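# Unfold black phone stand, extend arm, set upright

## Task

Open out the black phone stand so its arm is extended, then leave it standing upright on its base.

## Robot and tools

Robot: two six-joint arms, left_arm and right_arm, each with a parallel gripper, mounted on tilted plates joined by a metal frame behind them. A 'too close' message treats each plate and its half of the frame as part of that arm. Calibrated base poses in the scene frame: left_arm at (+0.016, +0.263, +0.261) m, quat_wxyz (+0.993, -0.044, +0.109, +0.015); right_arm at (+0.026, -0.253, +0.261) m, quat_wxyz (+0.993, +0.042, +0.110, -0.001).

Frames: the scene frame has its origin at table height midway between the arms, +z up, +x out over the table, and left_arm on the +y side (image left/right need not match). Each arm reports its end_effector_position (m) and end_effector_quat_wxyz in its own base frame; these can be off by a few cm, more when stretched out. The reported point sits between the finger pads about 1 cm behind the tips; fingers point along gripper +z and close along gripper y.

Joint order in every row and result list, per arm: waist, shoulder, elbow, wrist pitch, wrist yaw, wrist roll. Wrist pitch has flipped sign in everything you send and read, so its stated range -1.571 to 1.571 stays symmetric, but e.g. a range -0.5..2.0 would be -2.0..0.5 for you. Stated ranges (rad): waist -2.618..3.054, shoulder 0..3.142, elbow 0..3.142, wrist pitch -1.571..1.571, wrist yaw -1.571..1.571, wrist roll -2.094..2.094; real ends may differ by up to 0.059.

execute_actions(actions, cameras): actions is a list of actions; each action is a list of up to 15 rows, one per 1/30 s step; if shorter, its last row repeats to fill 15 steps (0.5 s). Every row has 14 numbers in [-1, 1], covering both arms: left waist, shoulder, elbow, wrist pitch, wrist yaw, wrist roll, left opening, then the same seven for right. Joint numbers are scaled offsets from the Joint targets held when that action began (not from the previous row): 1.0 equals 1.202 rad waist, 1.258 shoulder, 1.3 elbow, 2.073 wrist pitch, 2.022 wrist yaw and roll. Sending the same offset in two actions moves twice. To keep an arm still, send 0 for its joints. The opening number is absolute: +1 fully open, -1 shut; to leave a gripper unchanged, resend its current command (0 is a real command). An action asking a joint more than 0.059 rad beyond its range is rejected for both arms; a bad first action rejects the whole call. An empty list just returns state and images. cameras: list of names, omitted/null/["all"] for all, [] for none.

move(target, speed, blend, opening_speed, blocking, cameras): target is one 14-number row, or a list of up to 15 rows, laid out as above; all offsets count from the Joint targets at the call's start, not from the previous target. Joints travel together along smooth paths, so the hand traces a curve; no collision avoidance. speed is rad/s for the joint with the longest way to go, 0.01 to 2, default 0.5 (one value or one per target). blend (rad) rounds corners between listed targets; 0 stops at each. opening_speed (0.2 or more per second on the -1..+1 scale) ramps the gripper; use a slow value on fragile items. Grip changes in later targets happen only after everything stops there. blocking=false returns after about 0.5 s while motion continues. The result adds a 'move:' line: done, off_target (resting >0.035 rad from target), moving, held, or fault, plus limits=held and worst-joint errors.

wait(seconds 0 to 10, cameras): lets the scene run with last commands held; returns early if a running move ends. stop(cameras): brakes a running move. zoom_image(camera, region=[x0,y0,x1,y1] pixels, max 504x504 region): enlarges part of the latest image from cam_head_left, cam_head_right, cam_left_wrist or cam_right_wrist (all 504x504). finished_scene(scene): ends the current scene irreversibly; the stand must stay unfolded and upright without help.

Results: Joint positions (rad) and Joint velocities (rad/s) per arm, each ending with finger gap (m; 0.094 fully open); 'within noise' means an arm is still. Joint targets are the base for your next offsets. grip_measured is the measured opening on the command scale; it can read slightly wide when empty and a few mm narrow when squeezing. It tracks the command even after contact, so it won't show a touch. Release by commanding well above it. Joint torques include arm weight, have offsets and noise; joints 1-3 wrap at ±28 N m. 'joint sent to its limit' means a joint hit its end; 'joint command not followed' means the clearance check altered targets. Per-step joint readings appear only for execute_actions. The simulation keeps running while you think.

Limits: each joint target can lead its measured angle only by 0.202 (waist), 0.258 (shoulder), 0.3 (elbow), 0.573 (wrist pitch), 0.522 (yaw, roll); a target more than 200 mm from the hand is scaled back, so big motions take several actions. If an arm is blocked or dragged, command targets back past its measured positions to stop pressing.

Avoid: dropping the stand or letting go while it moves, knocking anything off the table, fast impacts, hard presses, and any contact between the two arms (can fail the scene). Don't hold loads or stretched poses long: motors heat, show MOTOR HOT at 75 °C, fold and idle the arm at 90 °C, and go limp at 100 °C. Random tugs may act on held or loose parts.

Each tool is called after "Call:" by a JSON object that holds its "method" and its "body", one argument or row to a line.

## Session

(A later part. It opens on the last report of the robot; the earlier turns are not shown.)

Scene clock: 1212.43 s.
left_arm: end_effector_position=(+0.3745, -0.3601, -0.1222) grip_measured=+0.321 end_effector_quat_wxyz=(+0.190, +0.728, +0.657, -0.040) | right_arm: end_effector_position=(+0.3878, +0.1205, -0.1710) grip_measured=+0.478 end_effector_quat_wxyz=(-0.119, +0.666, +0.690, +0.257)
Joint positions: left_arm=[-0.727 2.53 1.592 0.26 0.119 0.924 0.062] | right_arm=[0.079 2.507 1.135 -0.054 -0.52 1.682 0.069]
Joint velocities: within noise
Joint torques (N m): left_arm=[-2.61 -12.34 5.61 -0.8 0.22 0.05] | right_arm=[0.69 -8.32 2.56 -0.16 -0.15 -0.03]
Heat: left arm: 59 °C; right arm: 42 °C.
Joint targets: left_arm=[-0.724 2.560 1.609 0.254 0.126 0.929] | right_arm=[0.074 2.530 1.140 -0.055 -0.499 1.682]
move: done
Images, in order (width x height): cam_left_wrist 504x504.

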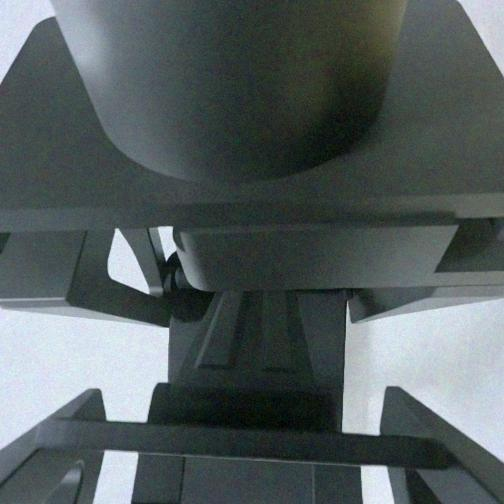

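Call:
{"method": "move", "body": {
  "target": [
    [-0.0225,-0.1137,0.0285,-0.0333,0.0317,0,0.2,-0.0166,0.0572,-0.0185,0.0314,0.0519,0,0.3],
    [-0.0283,-0.159,0.0485,-0.0531,0.0519,0,0.2,-0.0225,0.0866,-0.0254,0.0463,0.087,0,0.3]
  ],
  "speed": 0.25,
  "cameras": ["cam_left_wrist","cam_right_wrist"]
}}

Scene clock: 1223.07 s.
left_arm: end_effector_position=(+0.3746, -0.3605, -0.1218) grip_measured=+0.320 end_effector_quat_wxyz=(+0.190, +0.729, +0.657, -0.041) | right_arm: end_effector_position=(+0.3878, +0.1195, -0.1717) grip_measured=+0.478 end_effector_quat_wxyz=(-0.117, +0.667, +0.690, +0.255)
Joint positions: left_arm=[-0.727 2.53 1.594 0.262 0.12 0.924 0.062] | right_arm=[0.078 2.508 1.135 -0.054 -0.515 1.682 0.069]
Joint velocities: within noise
Joint torques (N m): left_arm=[-2.85 -15.06 4.55 -0.75 0.2 0.04] | right_arm=[0.1 -6.02 1.68 0.11 0.4 -0.03]
Heat: left arm: 58 °C; right arm: 42 °C.
Joint targets: left_arm=[-0.727 2.530 1.594 0.260 0.122 0.924] | right_arm=[0.065 2.564 1.128 -0.024 -0.450 1.682]
move: held (left_arm; a check stopped the path), off_target (right_arm; braked when a check withheld steps of left_arm); path passed 0 of 2 targets; limits=held; left_arm: the shoulder is farthest, 0.170 rad from its target; right_arm: the wrist yaw is farthest, 0.192 rad from its target
joint command not followed: on one or more control steps a check withheld the commanded joint targets of the left arm, and it was not sent them on those steps.
cause: the commanded joint targets, or the way to them, would bring a part of the robot too close to another arm (this arm's wrist camera and the right arm's wrist (the part past the wrist pitch)).
Images, in order (width x height): cam_left_wrist 504x504, cam_right_wrist 504x504.

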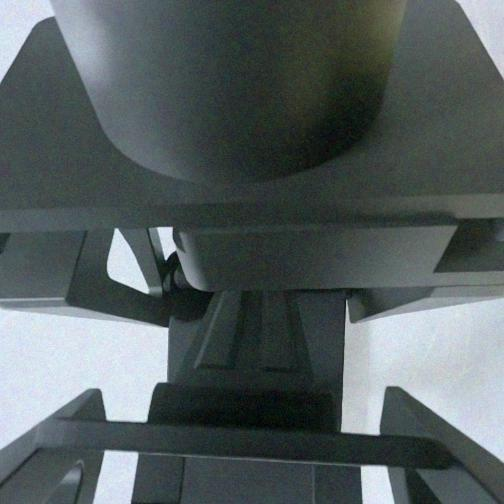

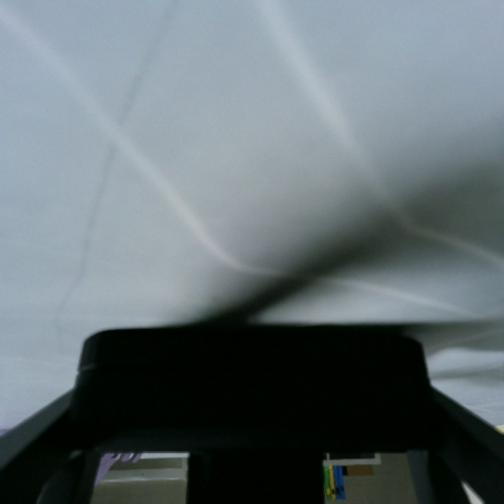

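Call:
{"method": "move", "body": {
  "target": [
    [0,0,0,0,0,0,0.8,0,0,0,0,0,0,0.3],
    [0.0724,-0.0318,-0.1377,-0.1389,0.1128,0.0277,0.8,0,0,0,0,0,0,0.3]
  ],
  "speed": 0.4,
  "opening_speed": 1.0,
  "cameras": ["cam_left_wrist","cam_right_wrist"]
}}

Scene clock: 1256.13 s.
left_arm: end_effector_position=(+0.3758, -0.3537, -0.1294) grip_measured=+0.798 end_effector_quat_wxyz=(+0.264, +0.720, +0.631, -0.117) | right_arm: end_effector_position=(+0.3878, +0.1194, -0.1718) grip_measured=+0.478 end_effector_quat_wxyz=(-0.116, +0.665, +0.693, +0.255)
Joint positions: left_arm=[-0.645 2.522 1.424 -0.021 0.33 0.975 0.084] | right_arm=[0.078 2.508 1.135 -0.054 -0.514 1.675 0.069]
Joint velocities: left_arm=[within noise] | right_arm=[-0.007 -0.012 -0.046 -0.022 -0.022 -0.081 0]
Joint torques (N m): left_arm=[-2.17 -17.42 3.29 -0.93 0.47 0.02] | right_arm=[0.08 -6.01 1.55 0.11 0.37 0.03]
Heat: left arm: 61 °C; right arm: 39 °C.
Joint targets: left_arm=[-0.640 2.490 1.415 -0.028 0.350 0.980] | right_arm=[0.065 2.564 1.128 -0.024 -0.450 1.682]
move: off_target (right_arm); right_arm: the wrist yaw is farthest, 0.064 rad from its target
Images, in order (width x height): cam_left_wrist 504x504, cam_right_wrist 504x504.

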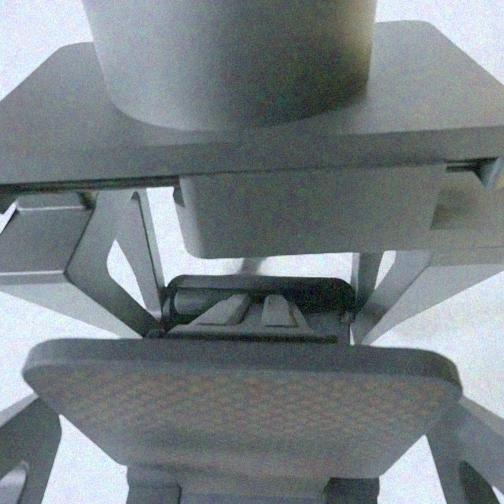

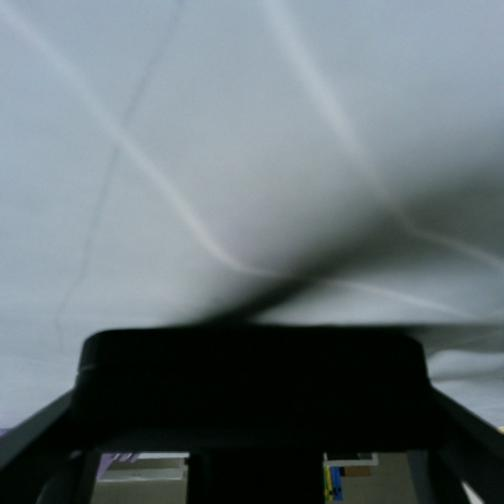

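Call:
{"method": "move", "body": {
  "target": [
    [-0.024,-0.0095,0.031,0.0207,0.005,0,0.8,0,0,0,0,0,0,0.3],
    [-0.024,-0.0095,0.031,0.0207,0.005,0,0.2,0,0,0,0,0,0,0.3]
  ],
  "speed": 0.3,
  "opening_speed": 0.8,
  "cameras": ["cam_left_wrist"]
}}

Scene clock: 1267.93 s.
left_arm: end_effector_position=(+0.3731, -0.3623, -0.1204) grip_measured=+0.322 end_effector_quat_wxyz=(+0.265, +0.724, +0.624, -0.126) | right_arm: end_effector_position=(+0.3878, +0.1194, -0.1718) grip_measured=+0.478 end_effector_quat_wxyz=(-0.116, +0.665, +0.693, +0.255)
Joint positions: left_arm=[-0.656 2.509 1.441 0.007 0.346 0.975 0.062] | right_arm=[0.078 2.508 1.135 -0.054 -0.514 1.675 0.069]
Joint velocities: within noise
Joint torques (N m): left_arm=[-3.93 -17.36 5.11 -0.82 0.38 0.01] | right_arm=[0.25 -5.87 1.55 0.12 0.35 0.07]
Heat: left arm: 64 °C; right arm: 39 °C.
Joint targets: left_arm=[-0.669 2.478 1.455 0.015 0.360 0.980] | right_arm=[0.065 2.564 1.128 -0.024 -0.450 1.682]
move: off_target (right_arm); right_arm: the wrist yaw is farthest, 0.064 rad from its target
Images, in order (width x height): cam_left_wrist 504x504.

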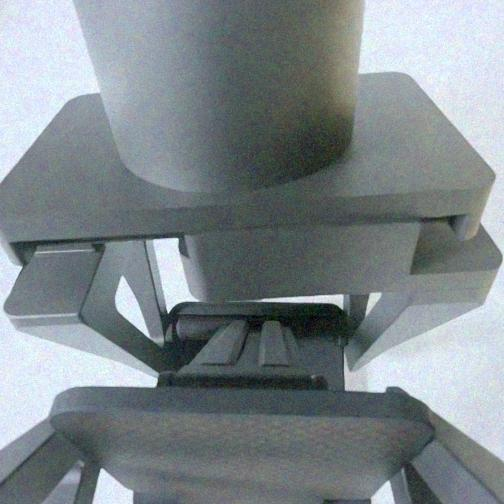

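Call:
{"method": "move", "body": {
  "target": [
    [-0.0175,-0.1176,0.0269,-0.0651,0.0297,0,0.2,-0.006,0.0286,-0.006,0.0116,0.0148,0,0.3],
    [-0.0175,-0.2051,0.0077,-0.0555,0.0297,0,0.2,-0.006,0.0286,-0.006,0.0116,0.0148,0,0.3]
  ],
  "speed": 0.25,
  "cameras": ["cam_left_wrist","cam_right_wrist"]
}}

Scene clock: 1277.73 s.
left_arm: end_effector_position=(+0.3735, -0.3695, -0.0588) grip_measured=+0.321 end_effector_quat_wxyz=(+0.280, +0.728, +0.615, -0.119) | right_arm: end_effector_position=(+0.3933, +0.1167, -0.1715) grip_measured=+0.478 end_effector_quat_wxyz=(-0.116, +0.666, +0.688, +0.265)
Joint positions: left_arm=[-0.671 2.351 1.429 0.117 0.334 0.976 0.062] | right_arm=[0.064 2.517 1.145 -0.067 -0.531 1.676 0.069]
Joint velocities: within noise
Joint torques (N m): left_arm=[-4.41 -26.58 7.53 -3.3 1.14 0.08] | right_arm=[0.65 -4.16 0.14 0.43 0.9 0.04]
Heat: left arm: 64 °C; right arm: 38 °C.
Joint targets: left_arm=[-0.690 2.220 1.465 -0.100 0.420 0.981] | right_arm=[0.057 2.600 1.121 0.000 -0.420 1.682]
move: off_target (left_arm, right_arm); left_arm: the wrist pitch is farthest, 0.217 rad from its target; right_arm: the wrist yaw is farthest, 0.111 rad from its target
Images, in order (width x height): cam_left_wrist 504x504, cam_right_wrist 504x504.

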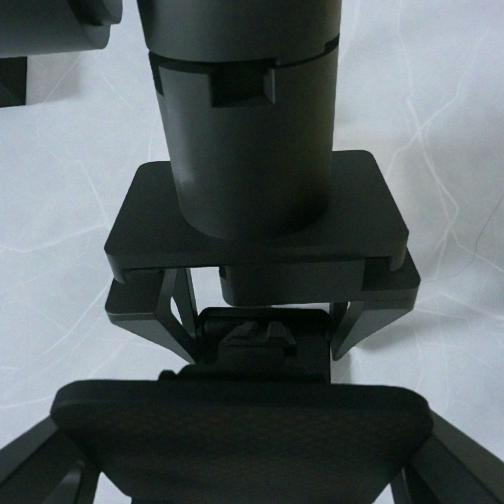

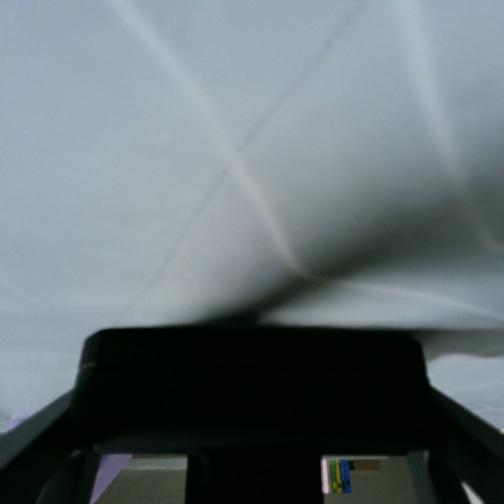

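Call:
{"method": "move", "body": {
  "target": [0,-0.048,-0.012,0.016,0,0,0.2,0,0,0,0,0,0,0.3],
  "speed": 0.2,
  "cameras": ["cam_left_wrist"]
}}

Scene clock: 1281.70 s.
left_arm: end_effector_position=(+0.3708, -0.3660, -0.0480) grip_measured=+0.321 end_effector_quat_wxyz=(+0.279, +0.727, +0.616, -0.116) | right_arm: end_effector_position=(+0.3925, +0.1208, -0.1691) grip_measured=+0.478 end_effector_quat_wxyz=(-0.126, +0.662, +0.686, +0.273)
Joint positions: left_arm=[-0.671 2.312 1.41 0.14 0.328 0.976 0.062] | right_arm=[0.064 2.517 1.145 -0.068 -0.557 1.676 0.069]
Joint velocities: within noise
Joint torques (N m): left_arm=[-4.36 27.6 7.9 -3.13 1.24 0.07] | right_arm=[0.5 -4.22 0.28 0.44 1.17 0.04]
Heat: left arm: 66 °C; right arm: 38 °C.
Joint targets: left_arm=[-0.690 2.160 1.450 -0.067 0.420 0.981] | right_arm=[0.057 2.600 1.121 0.000 -0.420 1.682]
move: off_target (left_arm, right_arm); left_arm: the wrist pitch is farthest, 0.206 rad from its target; right_arm: the wrist yaw is farthest, 0.137 rad from its target
Images, in order (width x height): cam_left_wrist 504x504.

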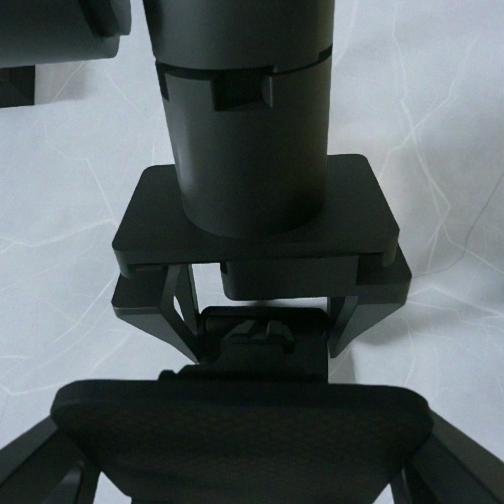

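Call:
{"method": "move", "body": {
  "target": [0.0158,0.125,-0.031,0.0999,-0.0455,0,0.2,0,0,0,0,0,0,0.3],
  "speed": 0.5,
  "cameras": ["cam_head_left","cam_head_right","cam_right_wrist"]
}}

Call:
{"method": "zoom_image", "body": {
  "camera": "cam_head_left",
  "region": [200, 190, 320, 280]
}}

Scene clock: 1287.47 s.
left_arm: end_effector_position=(+0.3644, -0.3584, -0.0566) grip_measured=+0.321 end_effector_quat_wxyz=(+0.259, +0.729, +0.624, -0.115) | right_arm: end_effector_position=(+0.3891, +0.1217, -0.1727) grip_measured=+0.478 end_effector_quat_wxyz=(-0.130, +0.663, +0.687, +0.269)
Joint positions: left_arm=[-0.671 2.316 1.402 0.169 0.316 0.976 0.062] | right_arm=[0.067 2.526 1.145 -0.066 -0.558 1.676 0.069]
Joint velocities: within noise
Joint torques (N m): left_arm=[-2.7 -13.97 5.33 -1.23 0.38 0.11] | right_arm=[0.4 -4.74 -0.01 0.43 1.24 0.07]
Heat: left arm: 69 °C; right arm: 38 °C.
Joint targets: left_arm=[-0.671 2.317 1.409 0.140 0.328 0.981] | right_arm=[0.057 2.600 1.121 0.000 -0.420 1.682]
move: off_target (right_arm); right_arm: the wrist yaw is farthest, 0.138 rad from its target
Images, in order (width x height): cam_head_left 504x504, cam_head_right 504x504, cam_right_wrist 504x504.

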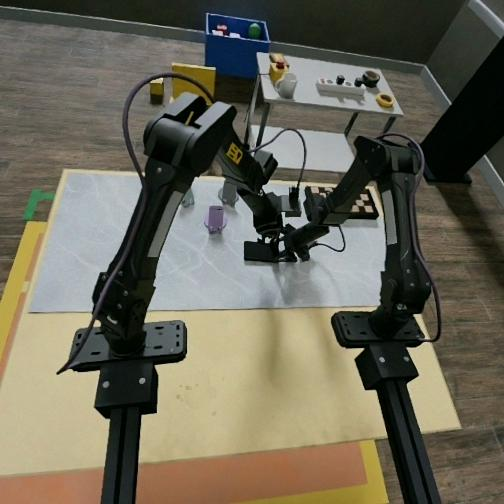

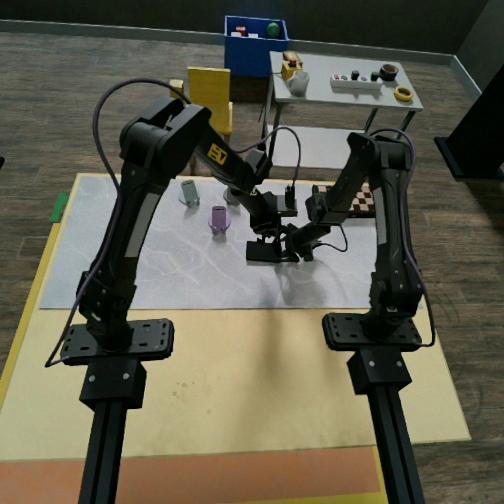

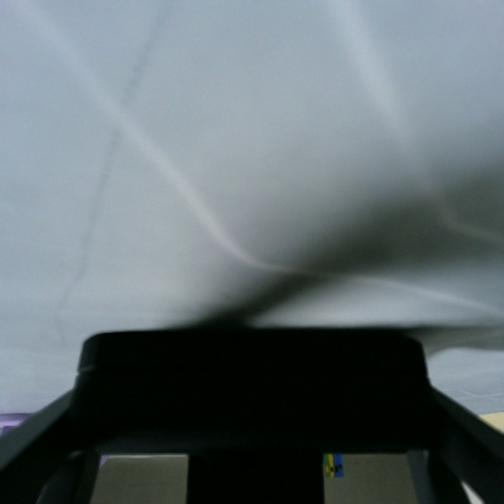

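Scaled by 4.200 from the camera's 504x504 image, which has a finer 720x720 frame.

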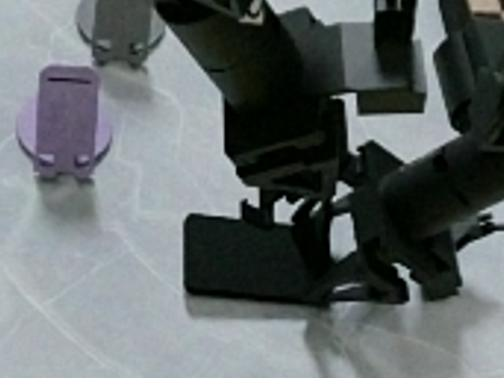

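Call:
{"method": "move", "body": {
  "target": [
    [0,0,0,0,0,0,0.8,0,0,0,0,0,0,0.3],
    [0.033,-0.159,-0.0385,0.0724,0,0,0.8,0,0,0,0,0,0,0.3]
  ],
  "speed": 0.3,
  "opening_speed": 0.8,
  "cameras": ["cam_left_wrist","cam_right_wrist"]
}}

Scene clock: 1293.77 s.
left_arm: end_effector_position=(+0.3708, -0.3422, +0.0076) grip_measured=+0.798 end_effector_quat_wxyz=(+0.282, +0.717, +0.629, -0.106) | right_arm: end_effector_position=(+0.3890, +0.1214, -0.1729) grip_measured=+0.478 end_effector_quat_wxyz=(-0.128, +0.658, +0.692, +0.270)
Joint positions: left_arm=[-0.637 2.139 1.371 0.27 0.316 0.976 0.084] | right_arm=[0.067 2.526 1.145 -0.065 -0.556 1.66 0.069]
Joint velocities: within noise
Joint torques (N m): left_arm=[-1.92 -15.34 4.07 -0.79 0.39 0.06] | right_arm=[0.38 -4.86 -0.05 0.45 1.19 0.21]
Heat: left arm: 68 °C; right arm: 38 °C.
Joint targets: left_arm=[-0.631 2.117 1.359 0.290 0.328 0.980] | right_arm=[0.057 2.600 1.121 0.000 -0.420 1.682]
move: off_target (right_arm); right_arm: the wrist yaw is farthest, 0.136 rad from its target
Images, in order (width x height): cam_left_wrist 504x504, cam_right_wrist 504x504.

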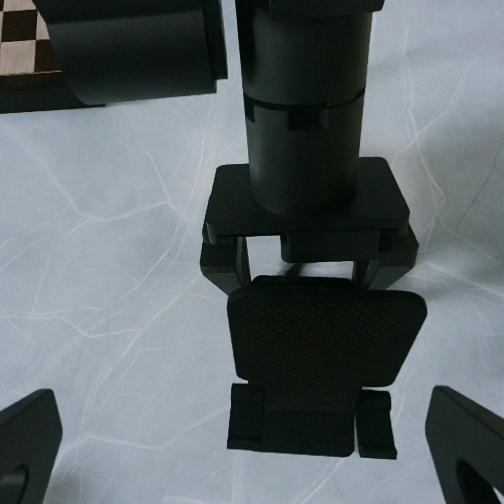

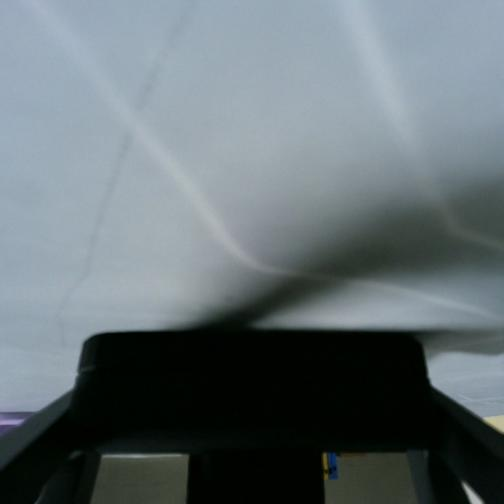

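Call:
{"method": "move", "body": {
  "target": [
    [0,0,0,0,0,0,0.8,0.008,-0.05,0.018,-0.031,-0.067,0,0.3],
    [0,0,0,0,0,0,0.8,0.008,-0.05,0.018,-0.031,-0.067,0,0.58]
  ],
  "speed": 0.2,
  "opening_speed": 0.3,
  "cameras": ["cam_left_wrist","cam_right_wrist"]
}}

Scene clock: 1304.97 s.
left_arm: end_effector_position=(+0.3706, -0.3421, +0.0074) grip_measured=+0.798 end_effector_quat_wxyz=(+0.281, +0.717, +0.629, -0.106) | right_arm: end_effector_position=(+0.3899, +0.1238, -0.1713) grip_measured=+0.577 end_effector_quat_wxyz=(-0.130, +0.657, +0.690, +0.274)
Joint positions: left_arm=[-0.637 2.139 1.371 0.272 0.316 0.976 0.084] | right_arm=[0.069 2.526 1.145 -0.071 -0.566 1.666 0.074]
Joint velocities: within noise
Joint torques (N m): left_arm=[-2 -15.43 4.15 -0.74 0.41 0.03] | right_arm=[1.02 -9.06 2.15 -0.12 -0.31 0.17]
Heat: left arm: 64 °C; right arm: 38 °C.
Joint targets: left_arm=[-0.631 2.117 1.359 0.290 0.328 0.980] | right_arm=[0.067 2.537 1.144 -0.064 -0.555 1.682]
move: done
Images, in order (width x height): cam_left_wrist 504x504, cam_right_wrist 504x504.

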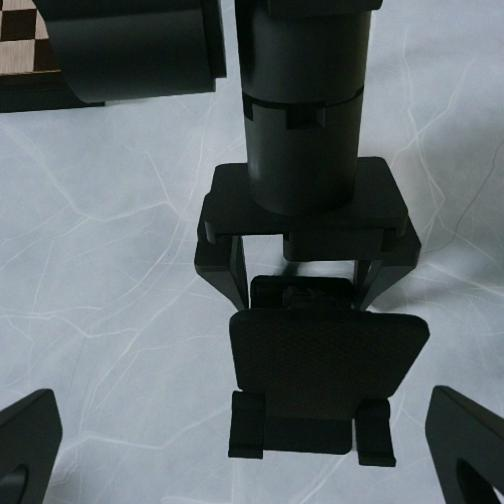

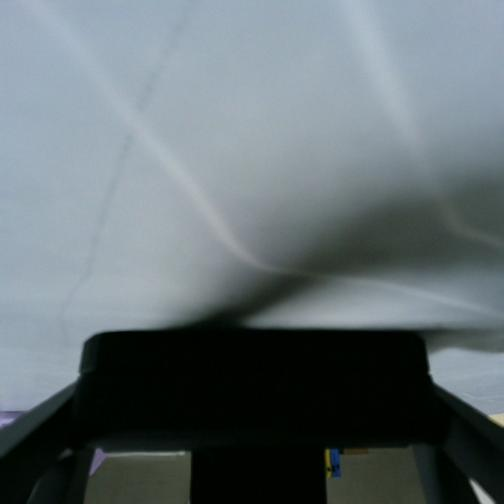

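Call:
{"method": "move", "body": {
  "target": [
    [0,0,0,0,0,0,0.8,0,0,0,0,0,0,0.92],
    [0.1,-0.15,-0.1,0,0,0,0.8,-0.071,-0.162,-0.067,0.078,0,-0.047,0.92],
    [0.25,-0.25,-0.15,0,0,0,0.8,-0.25,-0.3,-0.1,0.078,0,-0.047,0.92]
  ],
  "speed": 0.4,
  "opening_speed": 1.0,
  "cameras": ["cam_head_left","cam_head_right","cam_right_wrist","cam_left_wrist"]
}}

Call:
{"method": "zoom_image", "body": {
  "camera": "cam_head_left",
  "region": [190, 180, 330, 290]
}}

Call:
{"method": "zoom_image", "body": {
  "camera": "cam_head_right",
  "region": [190, 180, 330, 290]
}}

Scene clock: 1314.00 s.
left_arm: end_effector_position=(+0.4191, -0.2017, +0.0818) grip_measured=+0.798 end_effector_quat_wxyz=(+0.343, +0.609, +0.713, -0.043) | right_arm: end_effector_position=(+0.4129, -0.0005, -0.0711) grip_measured=+0.917 end_effector_quat_wxyz=(-0.041, +0.721, +0.616, +0.316)
Joint positions: left_arm=[-0.331 1.827 1.177 0.278 0.316 0.976 0.084] | right_arm=[-0.235 2.178 1.031 0.075 -0.559 1.594 0.09]
Joint velocities: within noise
Joint torques (N m): left_arm=[-1.42 -13.57 4.36 -0.96 0.33 0.03] | right_arm=[0.49 -10.91 2.09 -0.11 -0.35 -0.11]
Heat: left arm: 63 °C; right arm: 40 °C.
Joint targets: left_arm=[-0.331 1.803 1.164 0.290 0.328 0.980] | right_arm=[-0.233 2.160 1.014 0.098 -0.555 1.587]
move: done

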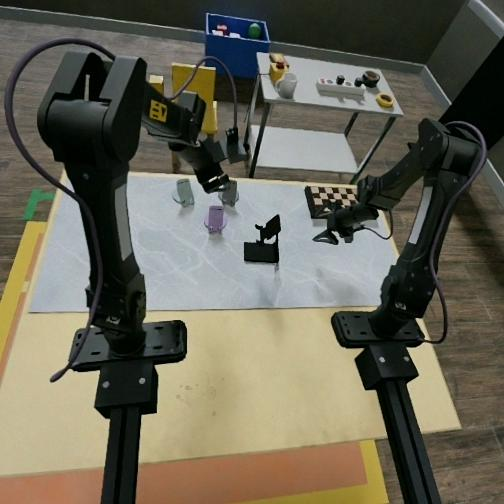

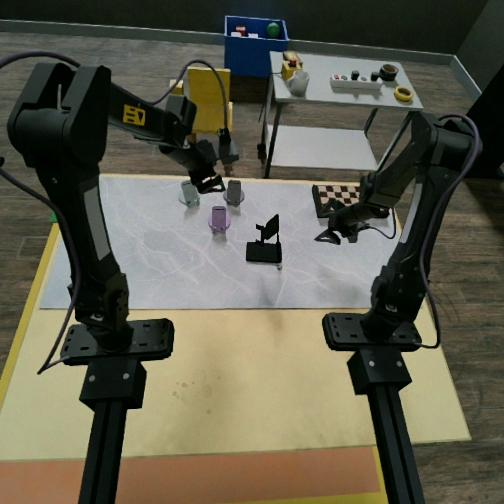

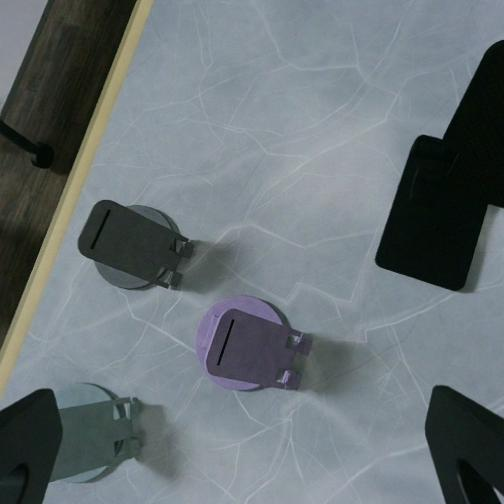

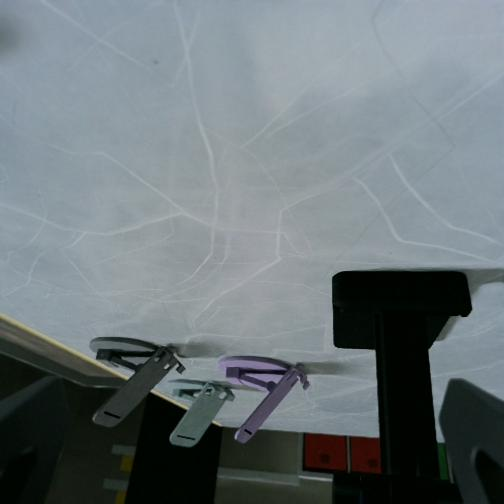

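Scaled by 3.600 from the camera's 504x504 image, which has a finer 720x720 frame.

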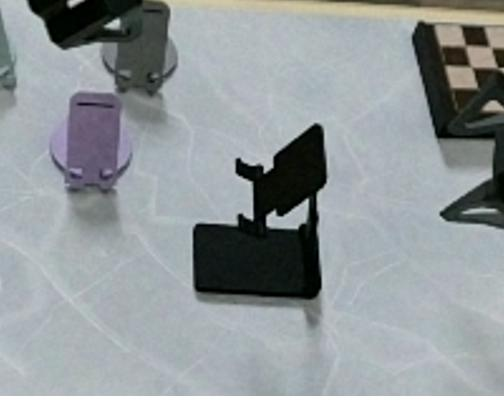

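Scaled by 3.600 from the camera's 504x504 image, which has a finer 720x720 frame.

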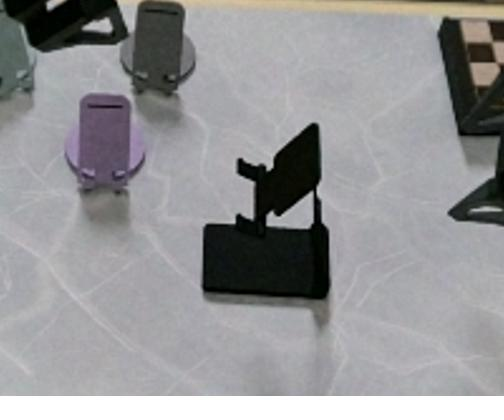

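Call:
{"method": "move", "body": {
  "target": [0,0,0,0,0,0,0.8,0.041,0.266,0.165,0.168,-0.256,-0.212,-0.1],
  "speed": 0.5,
  "opening_speed": 1.0,
  "cameras": ["cam_right_wrist"]
}}

Call:
{"method": "zoom_image", "body": {
  "camera": "cam_right_wrist",
  "region": [0, 0, 504, 504]
}}

Scene clock: 1331.53 s.
left_arm: end_effector_position=(+0.4191, -0.2017, +0.0818) grip_measured=+0.798 end_effector_quat_wxyz=(+0.343, +0.609, +0.713, -0.043) | right_arm: end_effector_position=(+0.3663, +0.0879, -0.0871) grip_measured=-0.097 end_effector_quat_wxyz=(-0.275, +0.562, +0.656, +0.422)
Joint positions: left_arm=[-0.331 1.827 1.177 0.278 0.316 0.976 0.084] | right_arm=[-0.191 2.464 1.214 0.427 -1.053 1.165 0.042]
Joint velocities: within noise
Joint torques (N m): left_arm=[-1.54 -13.56 4.34 -0.99 0.36 0.05] | right_arm=[1.09 -7.76 3.34 0.64 -0.83 -0.09]
Heat: left arm: 63 °C; right arm: 41 °C.
Joint targets: left_arm=[-0.331 1.803 1.164 0.290 0.328 0.980] | right_arm=[-0.184 2.494 1.228 0.446 -1.073 1.158]
move: done
Images, in order (width x height): cam_right_wrist 504x504.

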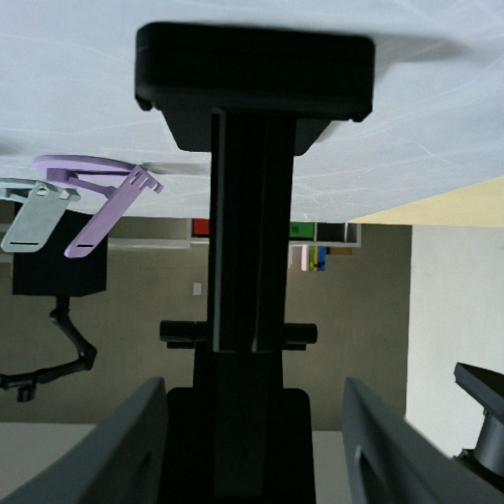

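Scaled by 1.000.

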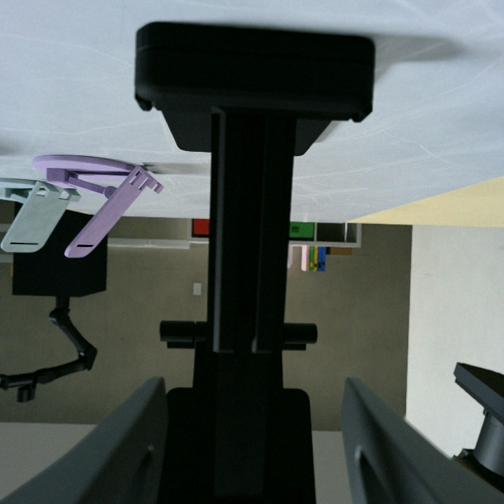

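Call:
{"method": "move", "body": {
  "target": [0,0,0,0,0,0,0.8,-0.03,-0.1,0,0,0,0,-0.1],
  "speed": 0.5,
  "cameras": ["cam_right_wrist"]
}}

Call:
{"method": "zoom_image", "body": {
  "camera": "cam_right_wrist",
  "region": [100, 200, 404, 504]
}}

Scene clock: 1338.93 s.
left_arm: end_effector_position=(+0.4191, -0.2017, +0.0818) grip_measured=+0.798 end_effector_quat_wxyz=(+0.343, +0.609, +0.713, -0.043) | right_arm: end_effector_position=(+0.3863, +0.0751, -0.0584) grip_measured=-0.097 end_effector_quat_wxyz=(-0.238, +0.554, +0.663, +0.444)
Joint positions: left_arm=[-0.331 1.827 1.177 0.278 0.316 0.976 0.084] | right_arm=[-0.216 2.384 1.224 0.432 -1.056 1.165 0.042]
Joint velocities: within noise
Joint torques (N m): left_arm=[-1.43 -13.78 4.42 -0.96 0.32 0.09] | right_arm=[0.13 -11.45 3.21 0.44 -0.8 -0.07]
Heat: left arm: 63 °C; right arm: 41 °C.
Joint targets: left_arm=[-0.331 1.803 1.164 0.290 0.328 0.980] | right_arm=[-0.220 2.369 1.229 0.446 -1.073 1.158]
move: done
Images, in order (width x height): cam_right_wrist 504x504.

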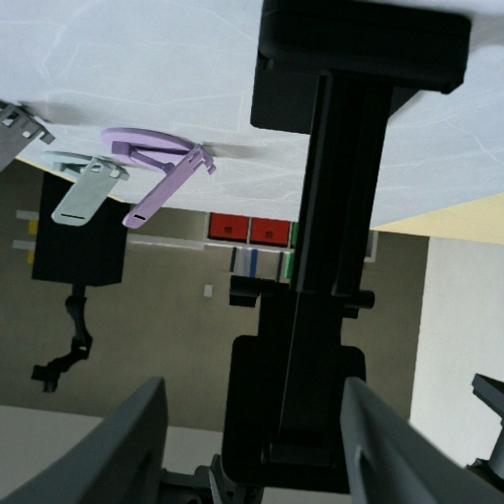

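Scaled by 1.658 from the camera's 504x504 image, which has a finer 720x720 frame.

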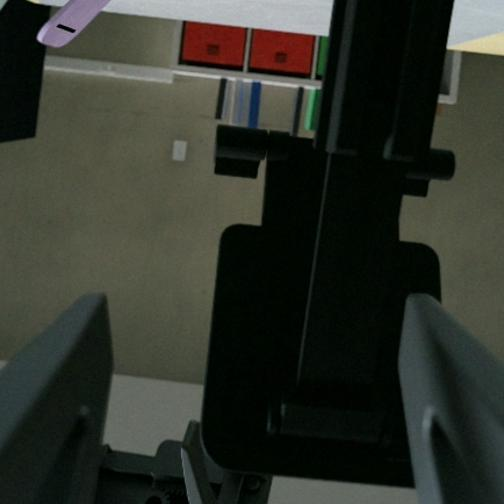

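Call:
{"method": "wait", "body": {
  "seconds": 3,
  "cameras": ["cam_head_left"]
}}

Call:
{"method": "finished_scene", "body": {
  "scene": 2
}}

Scene clock: 1347.43 s.
left_arm: end_effector_position=(+0.4191, -0.2017, +0.0818) grip_measured=+0.798 end_effector_quat_wxyz=(+0.343, +0.609, +0.713, -0.043) | right_arm: end_effector_position=(+0.3863, +0.0751, -0.0584) grip_measured=-0.097 end_effector_quat_wxyz=(-0.238, +0.554, +0.663, +0.444)
Joint positions: left_arm=[-0.331 1.827 1.177 0.278 0.316 0.976 0.084] | right_arm=[-0.216 2.384 1.224 0.432 -1.056 1.165 0.042]
Joint velocities: within noise
Joint torques (N m): left_arm=[-1.33 -13.6 4.38 -0.95 0.39 0.07] | right_arm=[0.2 -11.33 3.19 0.44 -0.78 -0.1]
Heat: left arm: 63 °C; right arm: 44 °C.
Joint targets: left_arm=[-0.331 1.803 1.164 0.290 0.328 0.980] | right_arm=[-0.220 2.369 1.229 0.446 -1.073 1.158]
Tool commands: left_gripper/opening=+0.8 right_gripper/opening=-0.1
wait: 3.00 s; at rest from the start
Images, in order (width x height): cam_head_left 504x504.

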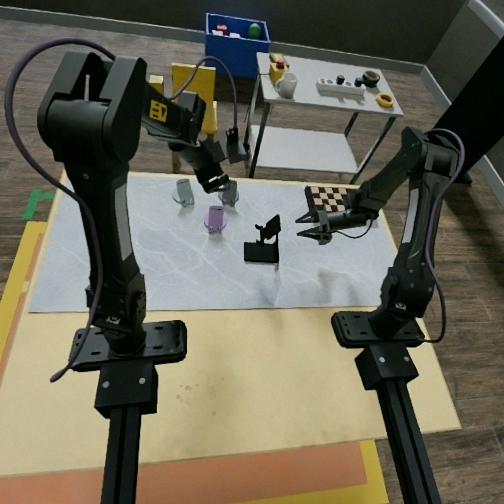

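The scene is finished: the task was done.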